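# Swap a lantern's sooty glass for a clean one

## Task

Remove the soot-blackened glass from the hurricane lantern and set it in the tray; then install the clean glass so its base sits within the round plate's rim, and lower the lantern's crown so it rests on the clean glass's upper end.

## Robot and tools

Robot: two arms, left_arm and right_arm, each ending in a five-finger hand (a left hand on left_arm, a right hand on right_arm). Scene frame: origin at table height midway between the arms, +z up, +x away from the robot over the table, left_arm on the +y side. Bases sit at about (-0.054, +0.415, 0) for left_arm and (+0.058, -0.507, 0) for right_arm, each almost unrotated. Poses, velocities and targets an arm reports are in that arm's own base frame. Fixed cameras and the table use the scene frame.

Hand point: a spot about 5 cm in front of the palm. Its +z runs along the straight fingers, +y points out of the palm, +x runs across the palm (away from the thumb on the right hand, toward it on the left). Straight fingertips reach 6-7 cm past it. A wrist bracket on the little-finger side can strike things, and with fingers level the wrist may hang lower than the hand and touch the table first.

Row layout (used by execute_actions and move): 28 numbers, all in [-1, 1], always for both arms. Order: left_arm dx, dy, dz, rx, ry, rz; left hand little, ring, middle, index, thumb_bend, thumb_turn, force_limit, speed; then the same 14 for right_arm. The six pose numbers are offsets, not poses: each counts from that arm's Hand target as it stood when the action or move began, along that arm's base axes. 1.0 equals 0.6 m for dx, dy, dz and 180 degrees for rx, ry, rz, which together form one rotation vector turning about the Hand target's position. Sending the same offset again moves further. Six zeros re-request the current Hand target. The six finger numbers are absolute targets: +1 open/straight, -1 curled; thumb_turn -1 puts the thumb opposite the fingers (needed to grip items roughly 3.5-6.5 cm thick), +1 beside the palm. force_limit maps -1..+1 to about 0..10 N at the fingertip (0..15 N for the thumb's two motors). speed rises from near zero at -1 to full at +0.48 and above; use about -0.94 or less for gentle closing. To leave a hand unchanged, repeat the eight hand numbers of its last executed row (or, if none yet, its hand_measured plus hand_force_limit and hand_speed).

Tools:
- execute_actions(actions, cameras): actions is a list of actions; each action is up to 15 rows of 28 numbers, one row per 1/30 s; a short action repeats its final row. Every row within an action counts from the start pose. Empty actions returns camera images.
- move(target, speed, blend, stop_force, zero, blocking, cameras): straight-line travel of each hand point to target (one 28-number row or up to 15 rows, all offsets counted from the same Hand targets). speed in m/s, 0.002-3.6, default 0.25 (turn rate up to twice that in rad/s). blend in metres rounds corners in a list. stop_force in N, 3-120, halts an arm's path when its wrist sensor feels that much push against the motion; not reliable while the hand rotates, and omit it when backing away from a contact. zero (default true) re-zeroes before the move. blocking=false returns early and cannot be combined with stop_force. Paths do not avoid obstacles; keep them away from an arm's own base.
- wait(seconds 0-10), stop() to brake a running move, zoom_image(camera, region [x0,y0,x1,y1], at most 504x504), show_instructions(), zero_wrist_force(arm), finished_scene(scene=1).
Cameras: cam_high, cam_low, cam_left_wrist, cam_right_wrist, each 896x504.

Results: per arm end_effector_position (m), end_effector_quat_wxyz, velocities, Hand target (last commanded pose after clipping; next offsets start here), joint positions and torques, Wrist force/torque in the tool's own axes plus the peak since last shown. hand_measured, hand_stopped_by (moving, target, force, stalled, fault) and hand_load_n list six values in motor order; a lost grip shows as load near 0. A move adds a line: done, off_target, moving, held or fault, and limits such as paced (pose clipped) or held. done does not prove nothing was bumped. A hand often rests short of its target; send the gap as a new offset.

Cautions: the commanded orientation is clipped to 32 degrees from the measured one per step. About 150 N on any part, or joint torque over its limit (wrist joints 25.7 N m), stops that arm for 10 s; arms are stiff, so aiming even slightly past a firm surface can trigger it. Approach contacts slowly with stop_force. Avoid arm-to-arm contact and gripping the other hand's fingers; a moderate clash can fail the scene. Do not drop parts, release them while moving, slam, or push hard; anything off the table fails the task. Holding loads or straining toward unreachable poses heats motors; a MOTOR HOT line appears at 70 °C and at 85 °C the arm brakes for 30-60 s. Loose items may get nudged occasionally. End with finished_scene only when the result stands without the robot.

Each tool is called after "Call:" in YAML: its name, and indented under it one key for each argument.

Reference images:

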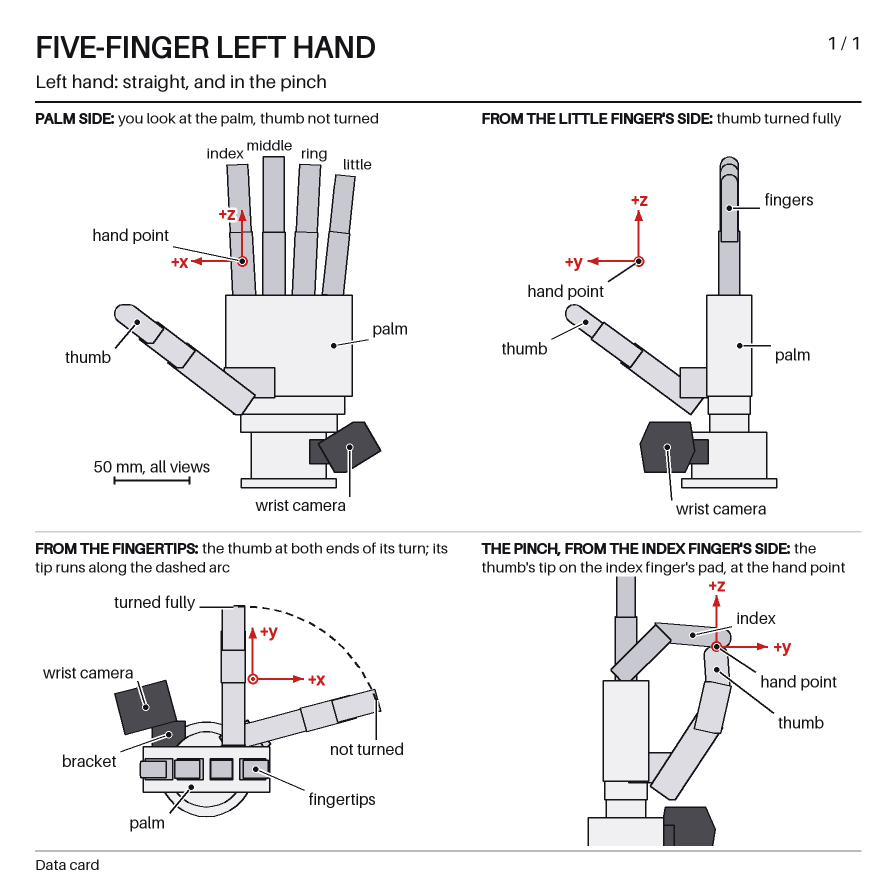

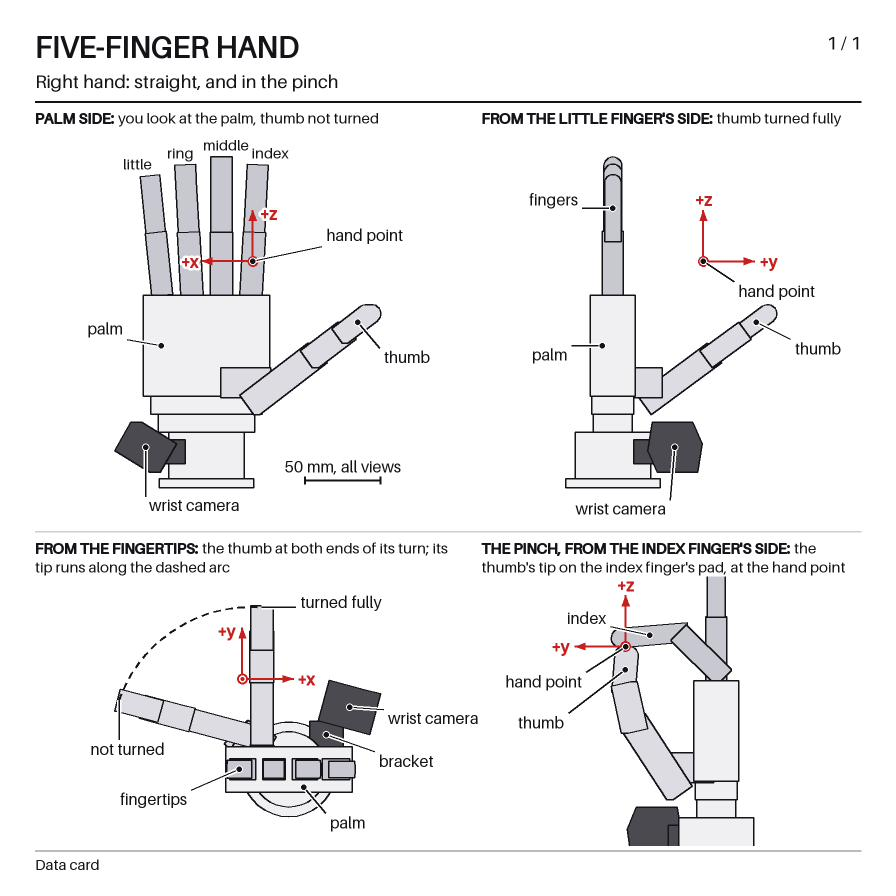

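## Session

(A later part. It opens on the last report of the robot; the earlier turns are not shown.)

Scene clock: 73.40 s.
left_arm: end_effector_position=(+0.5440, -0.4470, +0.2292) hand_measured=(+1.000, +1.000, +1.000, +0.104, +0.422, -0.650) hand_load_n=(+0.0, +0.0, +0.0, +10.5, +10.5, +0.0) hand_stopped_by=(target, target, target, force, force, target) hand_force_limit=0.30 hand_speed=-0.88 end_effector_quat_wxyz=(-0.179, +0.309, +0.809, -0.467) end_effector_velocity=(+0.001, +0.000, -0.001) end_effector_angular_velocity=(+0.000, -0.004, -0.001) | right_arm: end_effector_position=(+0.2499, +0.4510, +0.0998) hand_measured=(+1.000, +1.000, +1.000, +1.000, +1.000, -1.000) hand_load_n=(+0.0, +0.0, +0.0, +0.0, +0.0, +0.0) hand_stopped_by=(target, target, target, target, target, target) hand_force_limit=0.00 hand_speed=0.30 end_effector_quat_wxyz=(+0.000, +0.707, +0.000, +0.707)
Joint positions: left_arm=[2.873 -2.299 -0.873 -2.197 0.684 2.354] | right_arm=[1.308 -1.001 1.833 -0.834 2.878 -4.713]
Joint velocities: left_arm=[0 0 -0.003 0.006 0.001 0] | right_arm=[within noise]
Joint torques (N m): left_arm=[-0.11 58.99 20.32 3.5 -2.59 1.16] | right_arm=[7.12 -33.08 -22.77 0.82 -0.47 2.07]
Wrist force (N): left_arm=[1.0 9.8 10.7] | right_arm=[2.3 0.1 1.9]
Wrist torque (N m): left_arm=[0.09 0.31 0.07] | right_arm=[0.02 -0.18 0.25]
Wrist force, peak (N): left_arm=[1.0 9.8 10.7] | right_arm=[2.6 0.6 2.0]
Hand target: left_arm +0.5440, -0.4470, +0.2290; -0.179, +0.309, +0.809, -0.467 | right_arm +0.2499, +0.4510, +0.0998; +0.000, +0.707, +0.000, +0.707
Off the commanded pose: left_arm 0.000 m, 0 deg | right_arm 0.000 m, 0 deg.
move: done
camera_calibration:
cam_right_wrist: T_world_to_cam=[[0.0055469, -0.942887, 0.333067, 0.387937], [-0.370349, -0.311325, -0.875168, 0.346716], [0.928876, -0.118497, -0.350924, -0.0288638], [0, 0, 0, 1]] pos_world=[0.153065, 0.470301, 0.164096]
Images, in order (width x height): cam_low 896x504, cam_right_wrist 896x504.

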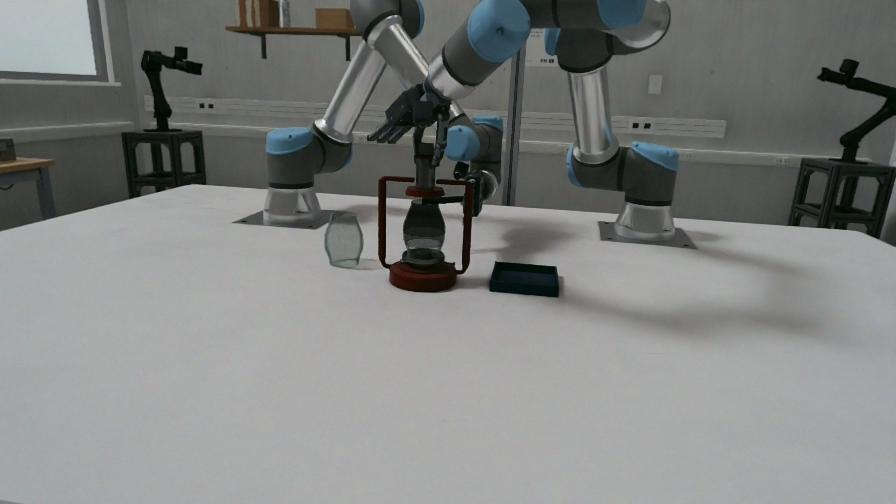

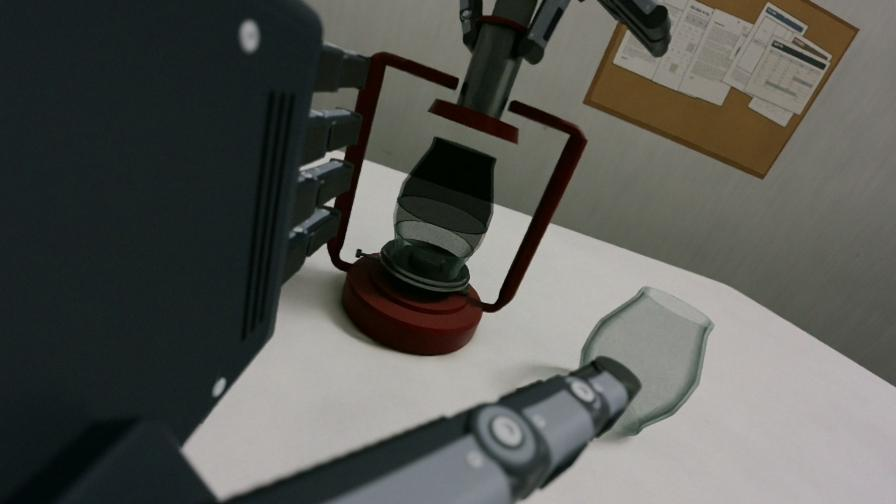

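Call:
move:
  target: [0,0,0,0,0,0,1,1,1,-0.3,-0.2,-0.65,0.3,-0.88,0.1,-0.005,-0.0197,0,0,0,1,1,1,1,1,-1,0,0.3]
  cameras: ["all"]
  speed: 0.1

Call:
zoom_image:
  camera: "cam_right_wrist"
  region: [280, 0, 640, 330]

Call:
zoom_image:
  camera: "cam_low"
  region: [360, 140, 500, 300]

Scene clock: 76.33 s.
left_arm: end_effector_position=(+0.5440, -0.4470, +0.2290) hand_measured=(+1.000, +1.000, +1.000, +0.104, +0.422, -0.650) hand_load_n=(+0.0, +0.0, +0.0, +11.0, +10.5, +0.5) hand_stopped_by=(target, target, target, force, force, target) hand_force_limit=0.30 hand_speed=-0.88 end_effector_quat_wxyz=(-0.179, +0.309, +0.809, -0.467) | right_arm: end_effector_position=(+0.2779, +0.4494, +0.0943) hand_measured=(+1.000, +1.000, +1.000, +1.000, +1.000, -1.000) hand_load_n=(+0.0, +0.0, +0.0, +0.0, +0.0, +0.0) hand_stopped_by=(target, target, target, target, target, target) hand_force_limit=0.00 hand_speed=0.30 end_effector_quat_wxyz=(+0.000, +0.707, +0.000, +0.707)
Joint positions: left_arm=[2.873 -2.299 -0.874 -2.197 0.684 2.354] | right_arm=[1.252 -0.992 1.838 -0.847 2.823 -4.713]
Joint torques (N m): left_arm=[-2.46 56.3 19.49 3.65 -0.83 0.9] | right_arm=[8.3 -45.39 -12.31 0.38 1.39 2.12]
Wrist force (N): left_arm=[1.3 9.5 10.6] | right_arm=[2.3 0.4 2.2]
Wrist torque (N m): left_arm=[0.07 0.30 0.08] | right_arm=[0.04 -0.20 0.18]
Wrist force, peak (N): left_arm=[1.2 9.8 10.9] | right_arm=[1.6 0.5 4.0]
Hand target: left_arm +0.5440, -0.4470, +0.2290; -0.179, +0.309, +0.809, -0.467 | right_arm +0.2778, +0.4495, +0.0944; +0.000, +0.707, +0.000, +0.707 (not the last commanded pose)
Off the commanded pose: left_arm 0.000 m, 0 deg | right_arm 0.033 m, 0 deg.
move: held (right_arm; a check stopped the path); limits=held
pose unreachable (right arm): on one or more control steps of this call, first in action 0 (counted from 0), this arm could not follow its commanded pose, so it was not sent that pose on those steps. It may still have moved: this result reports where it is.
cause: moving toward the commanded pose would bring two parts of the arm too close to each other (joints 4 (wrist 1) to 6 (wrist 3) lie between them).
camera_calibration:
cam_left_wrist: T_world_to_cam=[[-0.527179, -0.176572, 0.831207, 0.0169386], [-0.306799, 0.951744, 0.00759523, 0.599864], [-0.792437, -0.251009, -0.555911, 0.559602], [0, 0, 0, 1]] pos_world=[0.636417, -0.427461, 0.292453]
cam_right_wrist: T_world_to_cam=[[0.00548654, -0.942913, 0.332995, 0.388139], [-0.370576, -0.311207, -0.875113, 0.351752], [0.928786, -0.118599, -0.351129, -0.0568966], [0, 0, 0, 1]] pos_world=[0.181066, 0.468701, 0.158596]

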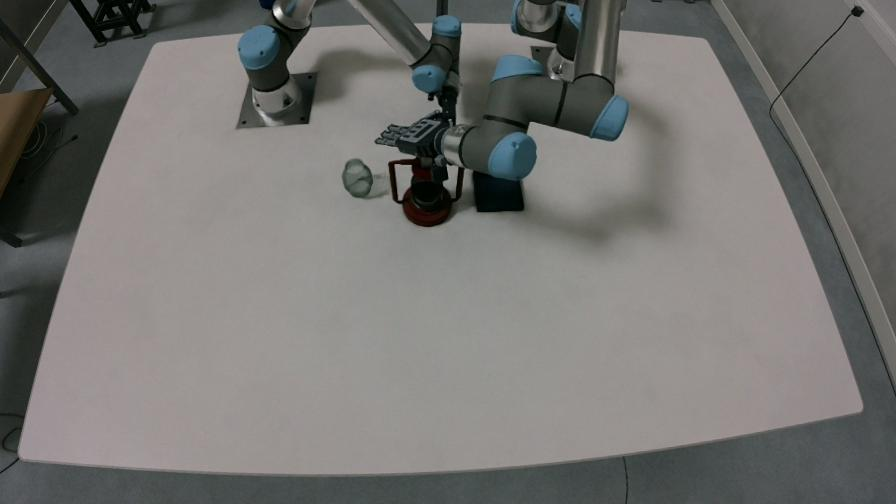

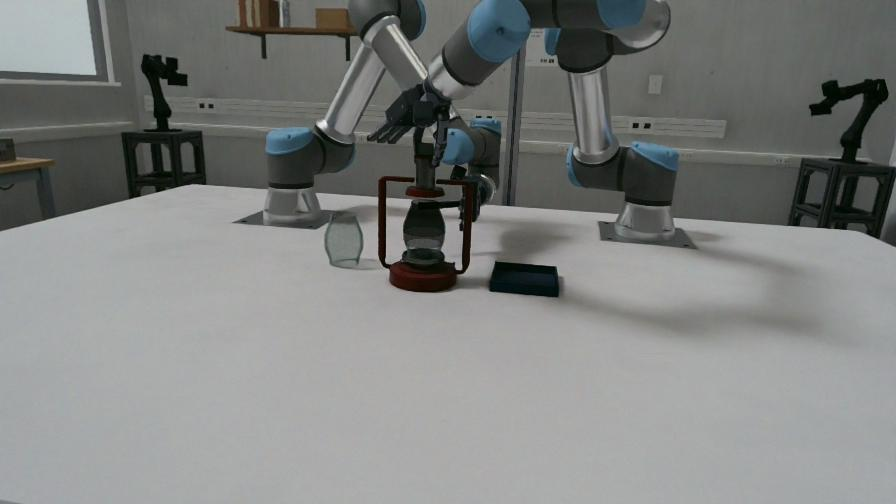

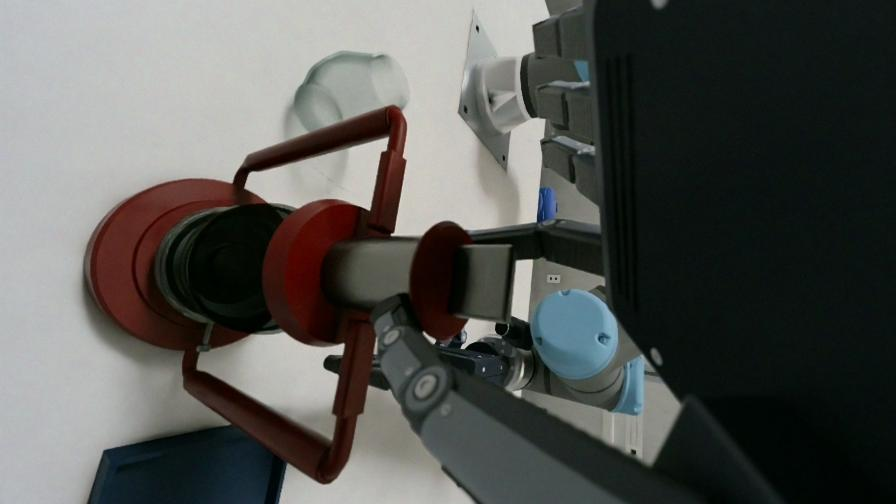

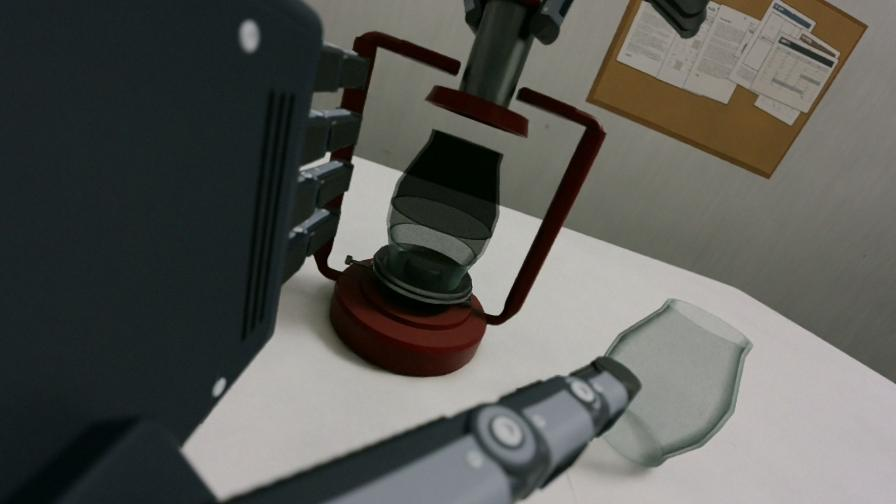

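Scaled by 1.400 from the camera's 896x504 image, which has a finer 1280x720 frame.

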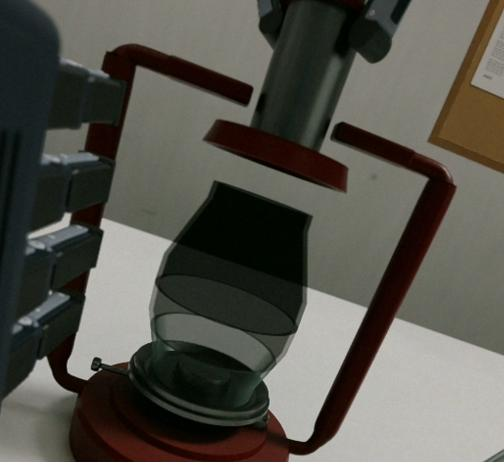

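Scaled by 3.150 from the camera's 896x504 image, which has a finer 1280x720 frame.

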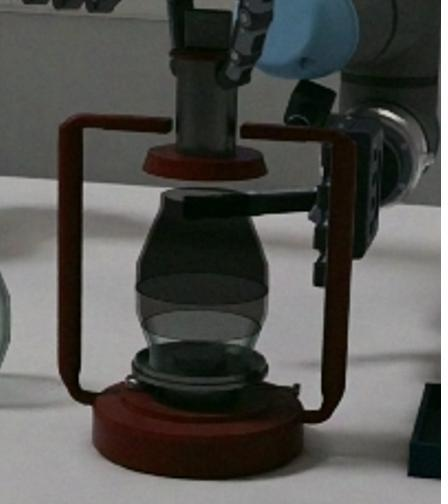

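Call:
move:
  target: [0,0,0,0,0,0,1,1,1,-0.3,-0.2,-0.65,0.3,-0.88,-0.02,-0.099,0.026,0,0,0.1222,1,1,1,1,1,-1,0,0.3]
  cameras: ["cam_right_wrist","cam_low"]
  speed: 0.1

Call:
zoom_image:
  camera: "cam_right_wrist"
  region: [280, 0, 640, 330]

Scene clock: 78.03 s.
left_arm: end_effector_position=(+0.5440, -0.4470, +0.2290) hand_measured=(+1.000, +1.000, +1.000, +0.104, +0.422, -0.650) hand_load_n=(+0.0, +0.0, +0.0, +11.0, +10.5, +0.5) hand_stopped_by=(target, target, target, force, force, target) hand_force_limit=0.30 hand_speed=-0.88 end_effector_quat_wxyz=(-0.179, +0.309, +0.809, -0.467) | right_arm: end_effector_position=(+0.2776, +0.4489, +0.0946) hand_measured=(+1.000, +1.000, +1.000, +1.000, +1.000, -1.000) hand_load_n=(+0.0, +0.0, +0.0, +0.0, +0.0, +0.5) hand_stopped_by=(target, target, target, target, target, target) hand_force_limit=0.00 hand_speed=0.30 end_effector_quat_wxyz=(-0.002, +0.707, +0.001, +0.707)
Joint positions: left_arm=[2.873 -2.299 -0.874 -2.197 0.684 2.354] | right_arm=[1.252 -0.996 1.843 -0.848 2.819 -4.712]
Joint torques (N m): left_arm=[-2.04 59.75 20.62 3.64 -1.01 0.2] | right_arm=[0.74 -32.69 -22.44 0.66 1.34 2.07]
Wrist force (N): left_arm=[1.3 9.6 10.6] | right_arm=[2.4 0.1 2.0]
Wrist torque (N m): left_arm=[0.10 0.30 0.07] | right_arm=[0.01 -0.20 0.18]
Wrist force, peak (N): left_arm=[1.3 9.8 10.9] | right_arm=[2.8 1.4 1.6]
Hand target: left_arm +0.5440, -0.4470, +0.2290; -0.179, +0.309, +0.809, -0.467 | right_arm +0.2776, +0.4489, +0.0946; -0.002, +0.707, +0.001, +0.707 (not the last commanded pose)
Off the commanded pose: left_arm 0.000 m, 0 deg | right_arm 0.062 m, 22 deg.
move: held (right_arm; a check stopped the path); limits=held
pose unreachable (right arm): on one or more control steps of this call, first in action 0 (counted from 0), this arm could not follow its commanded pose, so it was not sent that pose on those steps. It may still have moved: this result reports where it is.
cause: moving toward the commanded pose would bring two parts of the arm too close to each other (joints 4 (wrist 1) to 6 (wrist 3) lie between them).
camera_calibration:
cam_right_wrist: T_world_to_cam=[[0.00963608, -0.942896, 0.332949, 0.386348], [-0.369198, -0.312793, -0.875131, 0.352082], [0.929301, -0.114491, -0.351129, -0.0586314], [0, 0, 0, 1]] pos_world=[0.180751, 0.467702, 0.158897]
Images, in order (width x height): cam_low 896x504, cam_right_wrist 896x504.

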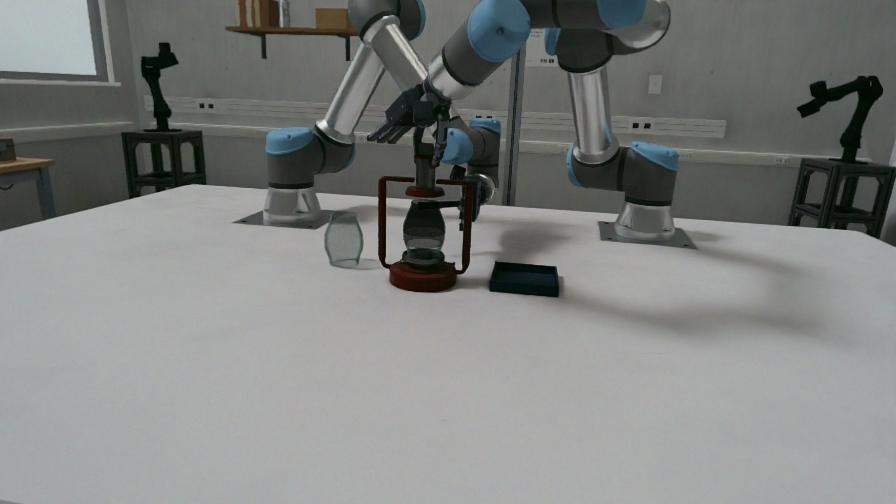

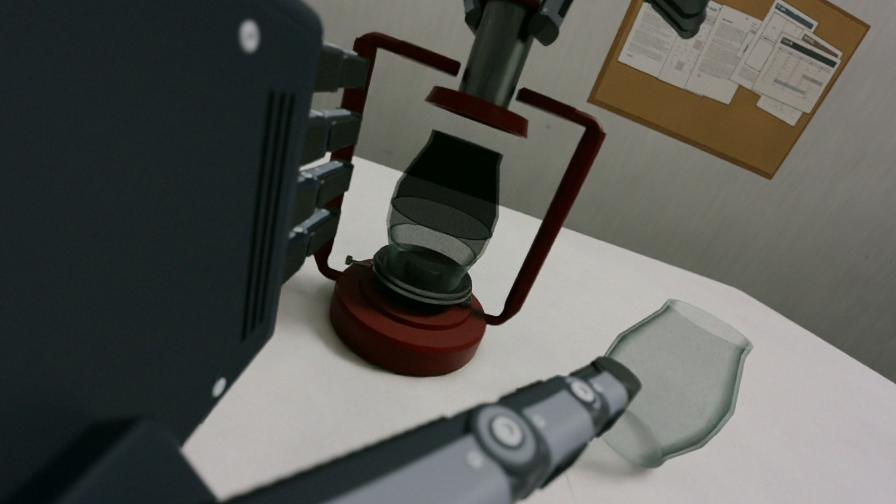

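Scaled by 1.400 from the camera's 896x504 image, which has a finer 1280x720 frame.

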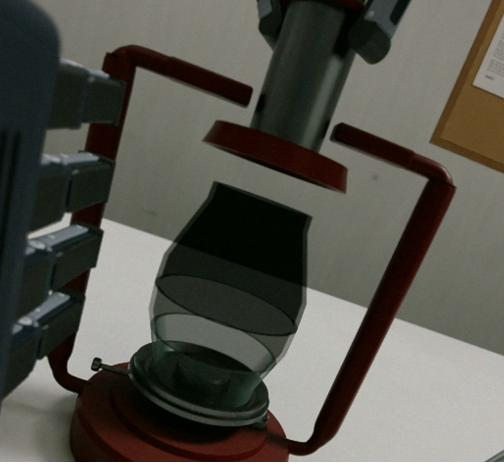

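Call:
move:
  target:
    - [0,0,0,0,0,0,1,1,1,-0.3,-0.2,-0.65,0.3,-0.88,-0.071,0.0018,0.1757,0,0,0,1,1,1,1,1,-1,0,0.3]
    - [0,0,0,0,0,0,1,1,1,-0.3,-0.2,-0.65,0.3,-0.88,-0.071,-0.0315,0.1757,0.5,0,0,1,1,1,1,1,-1,0,0.3]
  cameras: ["cam_high","cam_low"]
  speed: 0.25

Scene clock: 81.23 s.
left_arm: end_effector_position=(+0.5440, -0.4470, +0.2290) hand_measured=(+1.000, +1.000, +1.000, +0.104, +0.422, -0.650) hand_load_n=(+0.0, +0.0, +0.0, +11.0, +10.5, +0.0) hand_stopped_by=(target, target, target, force, force, target) hand_force_limit=0.30 hand_speed=-0.88 end_effector_quat_wxyz=(-0.179, +0.309, +0.809, -0.467) | right_arm: end_effector_position=(+0.2752, +0.4489, +0.1006) hand_measured=(+1.000, +1.000, +1.000, +1.000, +1.000, -1.000) hand_load_n=(+0.0, +0.0, +0.0, +0.0, +0.0, +0.0) hand_stopped_by=(target, target, target, target, target, target) hand_force_limit=0.00 hand_speed=0.30 end_effector_quat_wxyz=(-0.002, +0.707, +0.001, +0.707)
Joint positions: left_arm=[2.873 -2.299 -0.874 -2.197 0.684 2.354] | right_arm=[1.257 -1.007 1.841 -0.836 2.824 -4.713]
Joint torques (N m): left_arm=[-1.97 64.13 22.02 3.58 -1.33 -1.41] | right_arm=[-7.89 -32.7 -8.2 -1.51 -1.41 -1.28]
Wrist force (N): left_arm=[1.3 9.4 10.9] | right_arm=[2.2 0.3 1.6]
Wrist torque (N m): left_arm=[0.05 0.32 0.08] | right_arm=[0.07 -0.18 0.32]
Wrist force, peak (N): left_arm=[1.3 9.7 11.0] | right_arm=[7.5 0.2 0.6]
Hand target: left_arm +0.5440, -0.4470, +0.2290; -0.179, +0.309, +0.809, -0.467 | right_arm +0.2752, +0.4488, +0.1005; -0.002, +0.707, +0.001, +0.707 (not the last commanded pose)
Off the commanded pose: left_arm 0.000 m, 0 deg | right_arm 0.109 m, 90 deg.
move: held (right_arm; a check stopped the path); path passed 0 of 2 targets; limits=held
pose unreachable (right arm): on one or more control steps of this call, first in action 0 (counted from 0), this arm could not follow its commanded pose, so it was not sent that pose on those steps. It may still have moved: this result reports where it is.
cause: moving toward the commanded pose would bring two parts of the arm too close to each other (joints 4 (wrist 1) to 6 (wrist 3) lie between them).
Images, in order (width x height): cam_high 896x504, cam_low 896x504.

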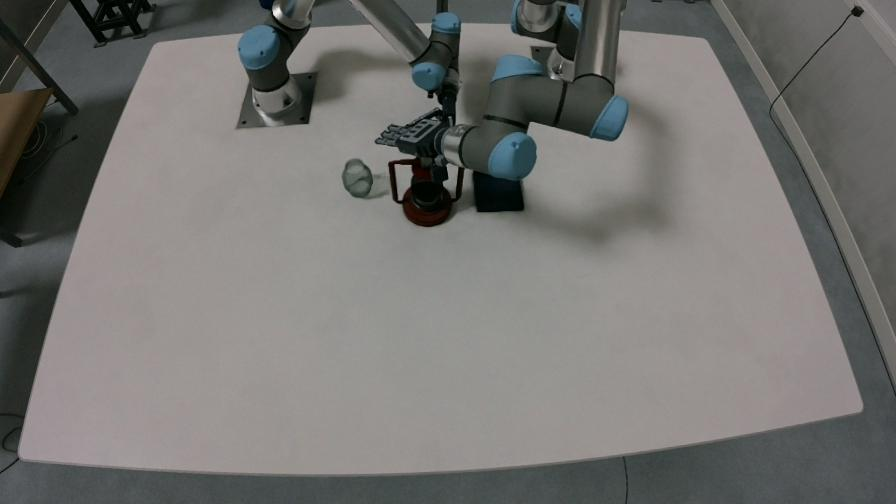

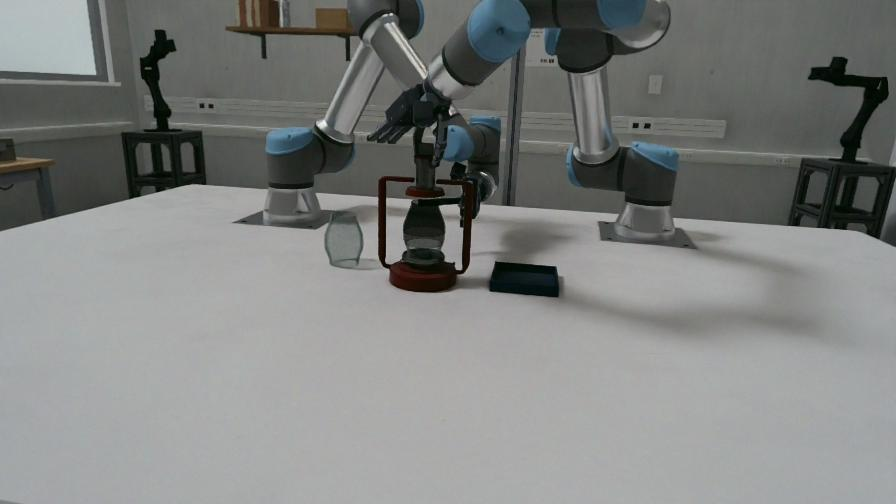

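Call:
move:
  target: [0,0,0,0,0,0,1,1,1,-0.3,-0.2,-0.65,0.3,-0.88,-0.042,0.0037,0.0,0,0,0,1,1,1,1,1,-1,0,0.3]
  cameras: []
  speed: 0.1

Scene clock: 82.17 s.
left_arm: end_effector_position=(+0.5440, -0.4470, +0.2290) hand_measured=(+1.000, +1.000, +1.000, +0.104, +0.422, -0.650) hand_load_n=(+0.0, -0.5, +0.0, +11.0, +10.0, +0.0) hand_stopped_by=(target, target, target, force, force, target) hand_force_limit=0.30 hand_speed=-0.88 end_effector_quat_wxyz=(-0.179, +0.309, +0.809, -0.467) | right_arm: end_effector_position=(+0.2500, +0.4511, +0.1005) hand_measured=(+1.000, +1.000, +1.000, +1.000, +1.000, -1.000) hand_load_n=(+0.0, +0.0, +0.0, +0.0, +0.0, +0.0) hand_stopped_by=(target, target, target, target, target, target) hand_force_limit=0.00 hand_speed=0.30 end_effector_quat_wxyz=(-0.002, +0.707, +0.001, +0.707)
Joint positions: left_arm=[2.873 -2.299 -0.874 -2.197 0.684 2.354] | right_arm=[1.307 -1.004 1.836 -0.834 2.874 -4.713]
Joint torques (N m): left_arm=[-2 63.92 21.66 3.51 -1.46 -1.75] | right_arm=[-7.32 -38.44 -13.46 0.61 -1.47 -2.33]
Wrist force (N): left_arm=[1.3 9.5 10.7] | right_arm=[2.3 0.4 1.9]
Wrist torque (N m): left_arm=[0.08 0.31 0.07] | right_arm=[0.06 -0.19 0.33]
Wrist force, peak (N): left_arm=[1.5 9.6 11.0] | right_arm=[2.3 0.2 2.4]
Hand target: left_arm +0.5440, -0.4470, +0.2290; -0.179, +0.309, +0.809, -0.467 | right_arm +0.2500, +0.4511, +0.1005; -0.002, +0.707, +0.001, +0.707
Off the commanded pose: left_arm 0.000 m, 0 deg | right_arm 0.000 m, 0 deg.
move: done
No camera images: "cameras" was empty.

Good. Now go back the way it came, then roll.

Call:
move:
  target: [0,0,0,0,0,0,1,1,1,-0.3,-0.2,-0.65,0.3,-0.88,-0.05,0.0023,0.1667,0,0,0,1,1,1,1,1,-1,0,0.3]
  cameras: []
  speed: 0.2

Call:
move:
  target: [0,0,0,0,0,0,1,1,1,-0.3,-0.2,-0.65,0.3,-0.88,-0.0333,-0.0333,0.05,0.5,0,0,1,1,1,1,1,-1,0,0.3]
  cameras: ["all"]
  speed: 0.3

Scene clock: 83.30 s.
left_arm: end_effector_position=(+0.5440, -0.4470, +0.2290) hand_measured=(+1.000, +1.000, +1.000, +0.104, +0.422, -0.650) hand_load_n=(+0.0, +0.0, +0.0, +10.5, +10.5, +0.0) hand_stopped_by=(target, target, target, force, force, target) hand_force_limit=0.30 hand_speed=-0.88 end_effector_quat_wxyz=(-0.179, +0.309, +0.809, -0.467) | right_arm: end_effector_position=(+0.2200, +0.4525, +0.2005) hand_measured=(+1.000, +1.000, +1.000, +1.000, +1.000, -1.000) hand_load_n=(+0.0, +0.0, +0.0, +0.0, +0.0, +0.5) hand_stopped_by=(target, target, target, target, target, target) hand_force_limit=0.00 hand_speed=0.30 end_effector_quat_wxyz=(-0.002, +0.707, +0.001, +0.707)
Joint positions: left_arm=[2.873 -2.299 -0.874 -2.197 0.684 2.354] | right_arm=[1.367 -1.158 1.756 -0.6 2.934 -4.713]
Joint torques (N m): left_arm=[-1.92 64.03 21.97 3.56 -1.63 -1.74] | right_arm=[-4.25 -43.27 -11.74 -1.27 -0.86 -3.06]
Wrist force (N): left_arm=[1.4 9.5 10.9] | right_arm=[2.1 0.0 1.6]
Wrist torque (N m): left_arm=[0.06 0.30 0.08] | right_arm=[0.02 -0.17 0.17]
Wrist force, peak (N): left_arm=[1.4 9.5 11.0] | right_arm=[3.9 0.2 1.2]
Hand target: left_arm +0.5440, -0.4470, +0.2290; -0.179, +0.309, +0.809, -0.467 | right_arm +0.2200, +0.4524, +0.2005; -0.002, +0.707, +0.001, +0.707
Off the commanded pose: left_arm 0.000 m, 0 deg | right_arm 0.000 m, 0 deg.
move: done
No camera images: "cameras" was empty.

Scene clock: 86.43 s.
left_arm: end_effector_position=(+0.5440, -0.4470, +0.2290) hand_measured=(+1.000, +1.000, +1.000, +0.104, +0.422, -0.650) hand_load_n=(+0.0, +0.0, +0.0, +10.5, +10.5, +0.5) hand_stopped_by=(target, target, target, force, force, target) hand_force_limit=0.30 hand_speed=-0.88 end_effector_quat_wxyz=(-0.179, +0.309, +0.809, -0.467) | right_arm: end_effector_position=(+0.2001, +0.4325, +0.2306) hand_measured=(+1.000, +1.000, +1.000, +1.000, +1.000, -1.000) hand_load_n=(+0.0, +0.0, +0.0, +0.0, +0.0, +0.0) hand_stopped_by=(target, target, target, target, target, target) hand_force_limit=0.00 hand_speed=0.30 end_effector_quat_wxyz=(+0.501, -0.499, +0.499, -0.501)
Joint positions: left_arm=[2.873 -2.299 -0.874 -2.197 0.684 2.354] | right_arm=[1.36 -1.475 1.999 -0.543 2.931 -3.16]
Joint torques (N m): left_arm=[-1.91 63.91 22.97 3.61 -1.97 -1.69] | right_arm=[-4.45 -26.83 -12.49 -1.54 -0.2 -2.97]
Wrist force (N): left_arm=[1.3 9.7 10.7] | right_arm=[2.6 -0.9 2.2]
Wrist torque (N m): left_arm=[0.11 0.31 0.07] | right_arm=[-0.09 -0.38 0.23]
Wrist force, peak (N): left_arm=[1.3 9.7 10.9] | right_arm=[3.1 -0.7 2.5]
Hand target: left_arm +0.5440, -0.4470, +0.2290; -0.179, +0.309, +0.809, -0.467 | right_arm +0.2001, +0.4325, +0.2305; +0.501, -0.499, +0.499, -0.501
Off the commanded pose: left_arm 0.000 m, 0 deg | right_arm 0.000 m, 0 deg.
move: done
camera_calibration:
cam_left_wrist: T_world_to_cam=[[-0.527179, -0.176572, 0.831207, 0.0169386], [-0.306799, 0.951744, 0.00759523, 0.599864], [-0.792437, -0.251009, -0.555911, 0.559602], [0, 0, 0, 1]] pos_world=[0.636417, -0.427461, 0.292453]
cam_right_wrist: T_world_to_cam=[[0.00939492, -0.332945, -0.9429, 0.356877], [-0.369176, 0.87517, -0.312708, -0.206139], [0.929312, 0.351034, -0.114693, -0.196496], [0, 0, 0, 1]] pos_world=[0.103152, 0.368203, 0.249502]

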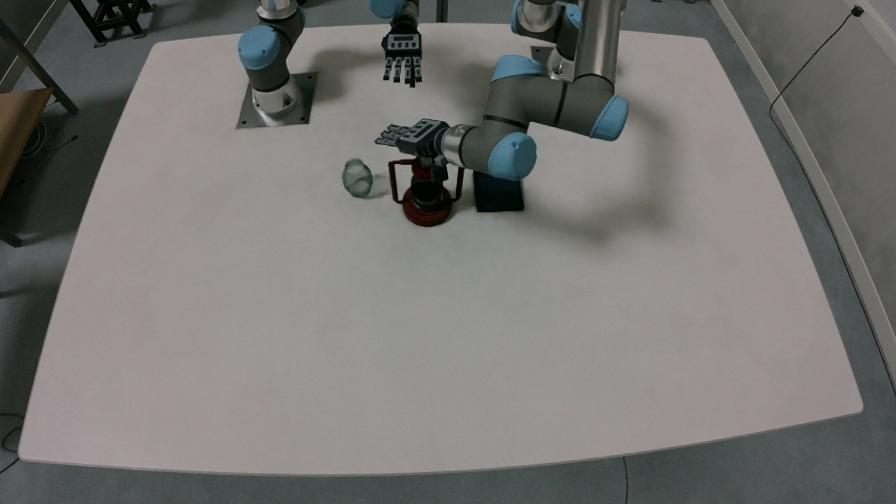

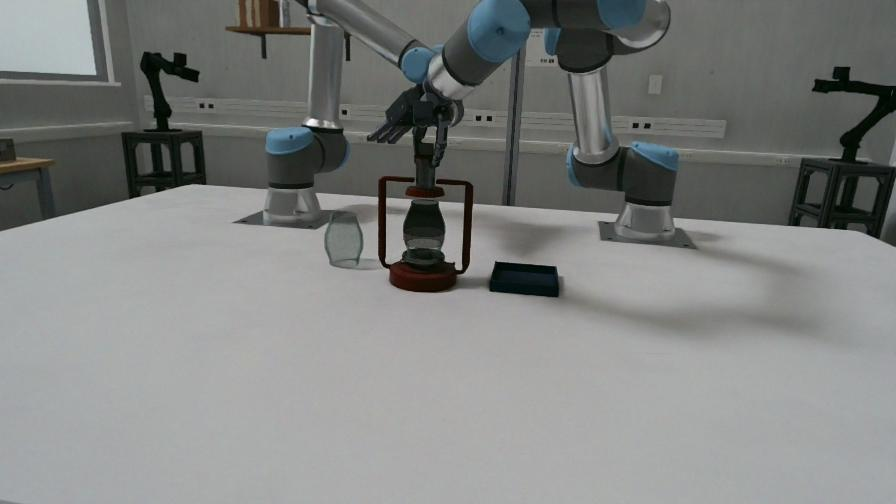

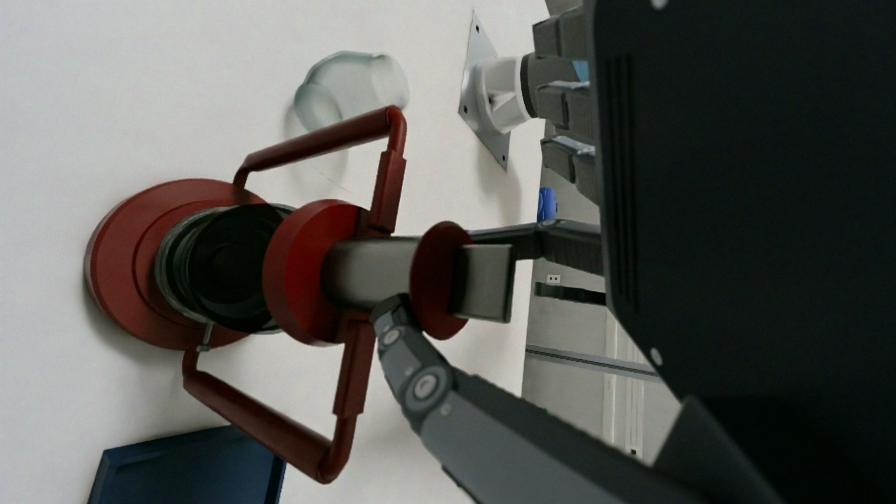

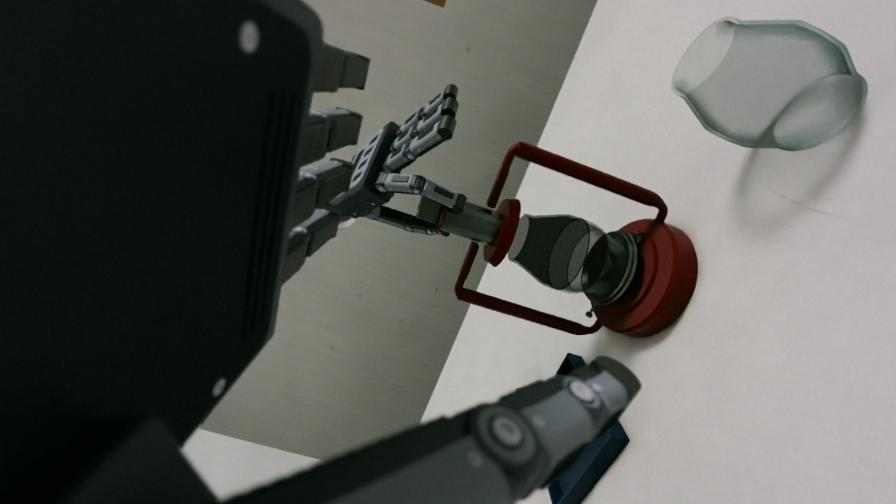

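Call:
move:
  target: [0,0,0,0,0,0,1,1,1,-0.3,-0.2,-0.65,0.3,-0.88,0.0667,0.0267,-0.05,0.496,0.0653,-0.0218,1,1,1,1,1,-1,0,0.3]
  cameras: []
  speed: 0.3

Call:
move:
  target: [0,0,0,0,0,0,1,1,1,-0.3,-0.2,-0.65,0.3,-0.88,0.0633,0.01,-0.1067,0,0,0,1,1,1,1,1,-1,0,0.3]
  cameras: ["all"]
  speed: 0.15

Call:
zoom_image:
  camera: "cam_right_wrist"
  region: [340, 0, 740, 360]

Scene clock: 90.07 s.
left_arm: end_effector_position=(+0.5440, -0.4470, +0.2290) hand_measured=(+1.000, +1.000, +1.000, +0.104, +0.422, -0.650) hand_load_n=(+0.0, +0.0, +0.0, +11.0, +10.0, +0.5) hand_stopped_by=(target, target, target, force, force, target) hand_force_limit=0.30 hand_speed=-0.88 end_effector_quat_wxyz=(-0.179, +0.309, +0.809, -0.467) | right_arm: end_effector_position=(+0.2401, +0.4485, +0.2005) hand_measured=(+1.000, +1.000, +1.000, +1.000, +1.000, -1.000) hand_load_n=(+0.0, +0.0, +0.0, +0.0, +0.0, +0.0) hand_stopped_by=(target, target, target, target, target, target) hand_force_limit=0.00 hand_speed=0.30 end_effector_quat_wxyz=(+0.642, -0.032, +0.766, +0.027)
Joint positions: left_arm=[2.873 -2.299 -0.874 -2.197 0.684 2.354] | right_arm=[1.216 -1.341 2.102 -0.366 2.672 -1.215]
Joint torques (N m): left_arm=[-2.04 64.28 24.39 3.57 -2.44 -1.72] | right_arm=[9.26 -33.5 -21.34 -0.98 0.88 1.97]
Wrist force (N): left_arm=[1.2 9.5 10.8] | right_arm=[0.3 -1.0 1.0]
Wrist torque (N m): left_arm=[0.07 0.33 0.07] | right_arm=[-0.17 -0.11 0.05]
Wrist force, peak (N): left_arm=[1.2 9.6 11.0] | right_arm=[2.6 -0.9 2.6]
Hand target: left_arm +0.5440, -0.4470, +0.2290; -0.179, +0.309, +0.809, -0.467 | right_arm +0.2401, +0.4485, +0.2005; +0.642, -0.032, +0.766, +0.027
Off the commanded pose: left_arm 0.000 m, 0 deg | right_arm 0.000 m, 0 deg.
move: done
No camera images: "cameras" was empty.

Scene clock: 91.03 s.
left_arm: end_effector_position=(+0.5440, -0.4470, +0.2290) hand_measured=(+1.000, +1.000, +1.000, +0.104, +0.422, -0.650) hand_load_n=(+0.0, +0.0, +0.0, +11.0, +10.5, +0.5) hand_stopped_by=(target, target, target, force, force, target) hand_force_limit=0.30 hand_speed=-0.88 end_effector_quat_wxyz=(-0.179, +0.309, +0.809, -0.467) | right_arm: end_effector_position=(+0.2780, +0.4544, +0.1365) hand_measured=(+1.000, +1.000, +1.000, +1.000, +1.000, -1.000) hand_load_n=(+0.0, +0.0, +0.0, +0.0, +0.0, +0.0) hand_stopped_by=(target, target, target, target, target, target) hand_force_limit=0.00 hand_speed=0.30 end_effector_quat_wxyz=(+0.642, -0.032, +0.766, +0.027)
Joint positions: left_arm=[2.873 -2.299 -0.874 -2.197 0.684 2.354] | right_arm=[1.122 -1.208 2.145 -0.601 2.584 -1.283]
Joint torques (N m): left_arm=[-2.04 64.73 24.69 3.63 -2.59 -1.73] | right_arm=[-0.15 -22.37 -20.54 -1.03 0.41 2.75]
Wrist force (N): left_arm=[1.3 9.5 10.8] | right_arm=[0.4 -1.1 0.9]
Wrist torque (N m): left_arm=[0.07 0.32 0.08] | right_arm=[-0.18 -0.12 -0.09]
Wrist force, peak (N): left_arm=[1.2 9.7 10.8] | right_arm=[1.2 -0.8 1.9]
Hand target: left_arm +0.5440, -0.4470, +0.2290; -0.179, +0.309, +0.809, -0.467 | right_arm +0.2781, +0.4545, +0.1365; +0.642, -0.032, +0.766, +0.027
Off the commanded pose: left_arm 0.000 m, 0 deg | right_arm 0.000 m, 0 deg.
move: done
camera_calibration:
cam_left_wrist: T_world_to_cam=[[-0.527179, -0.176572, 0.831207, 0.0169386], [-0.306799, 0.951744, 0.00759523, 0.599864], [-0.792437, -0.251009, -0.555911, 0.559602], [0, 0, 0, 1]] pos_world=[0.636417, -0.427461, 0.292453]
cam_right_wrist: T_world_to_cam=[[-0.130619, 0.935133, -0.32934, -0.346329], [-0.238, 0.292897, 0.926049, -0.166924], [0.962442, 0.199343, 0.184304, -0.268523], [0, 0, 0, 1]] pos_world=[0.173473, 0.426283, 0.0900092]

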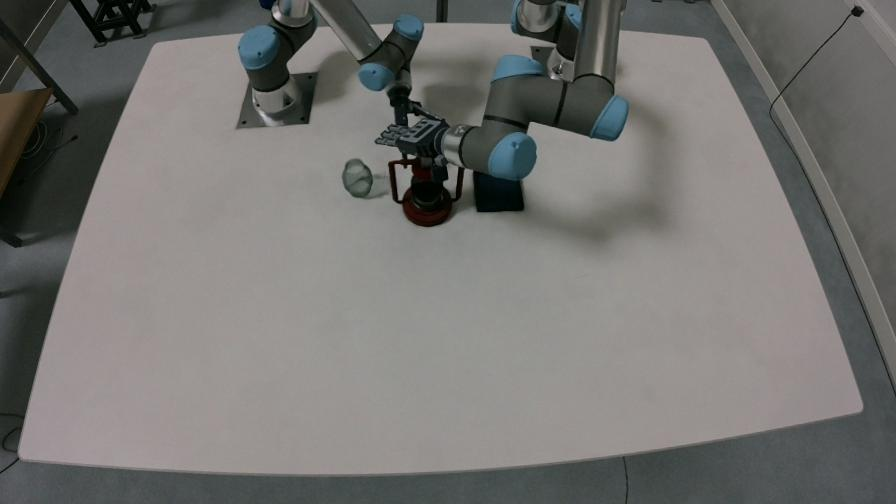

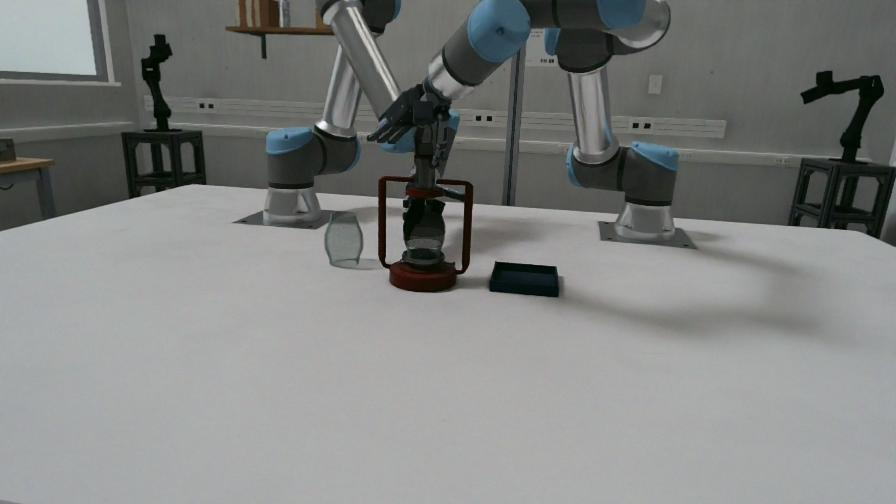

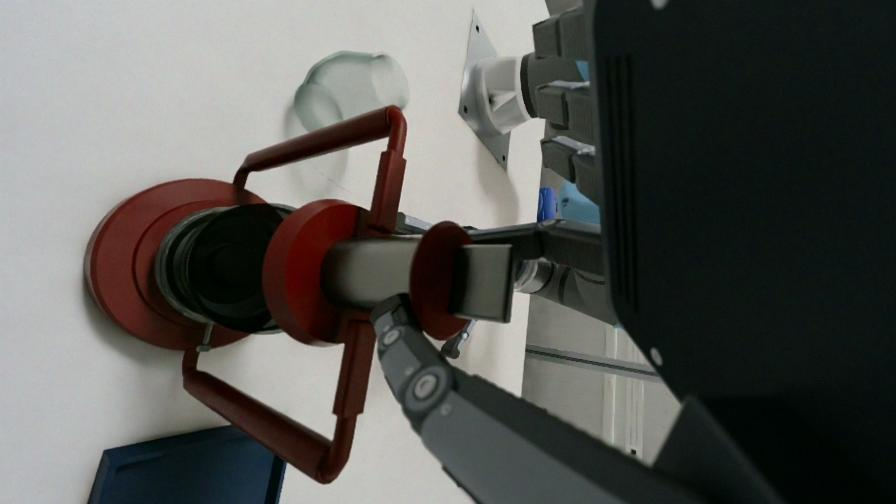

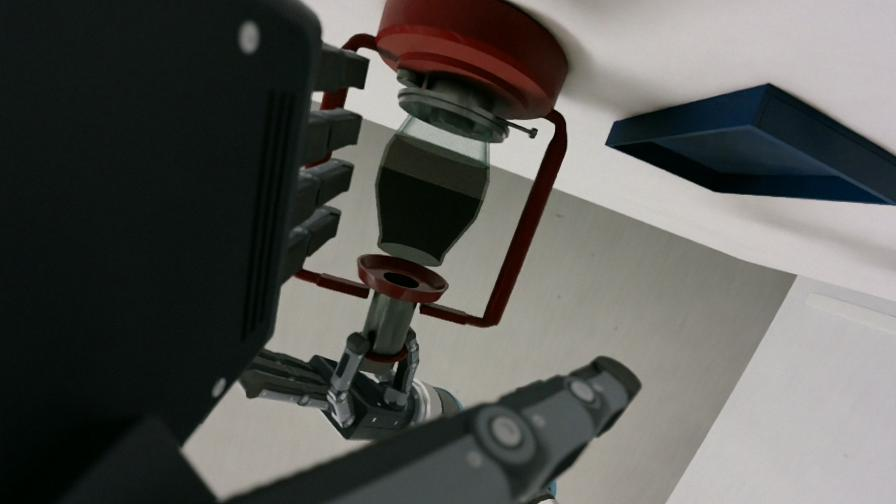

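Scaled by 1.260 from the camera's 896x504 image, which has a finer 1280x720 frame.

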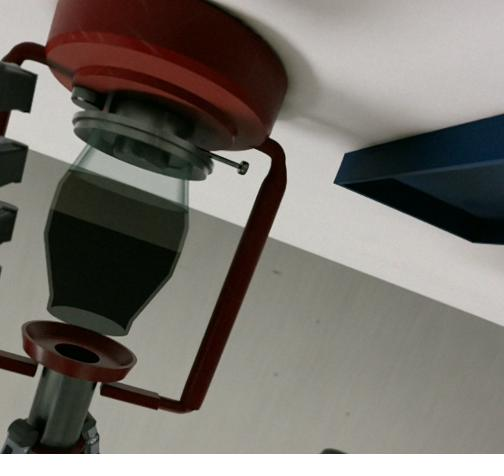

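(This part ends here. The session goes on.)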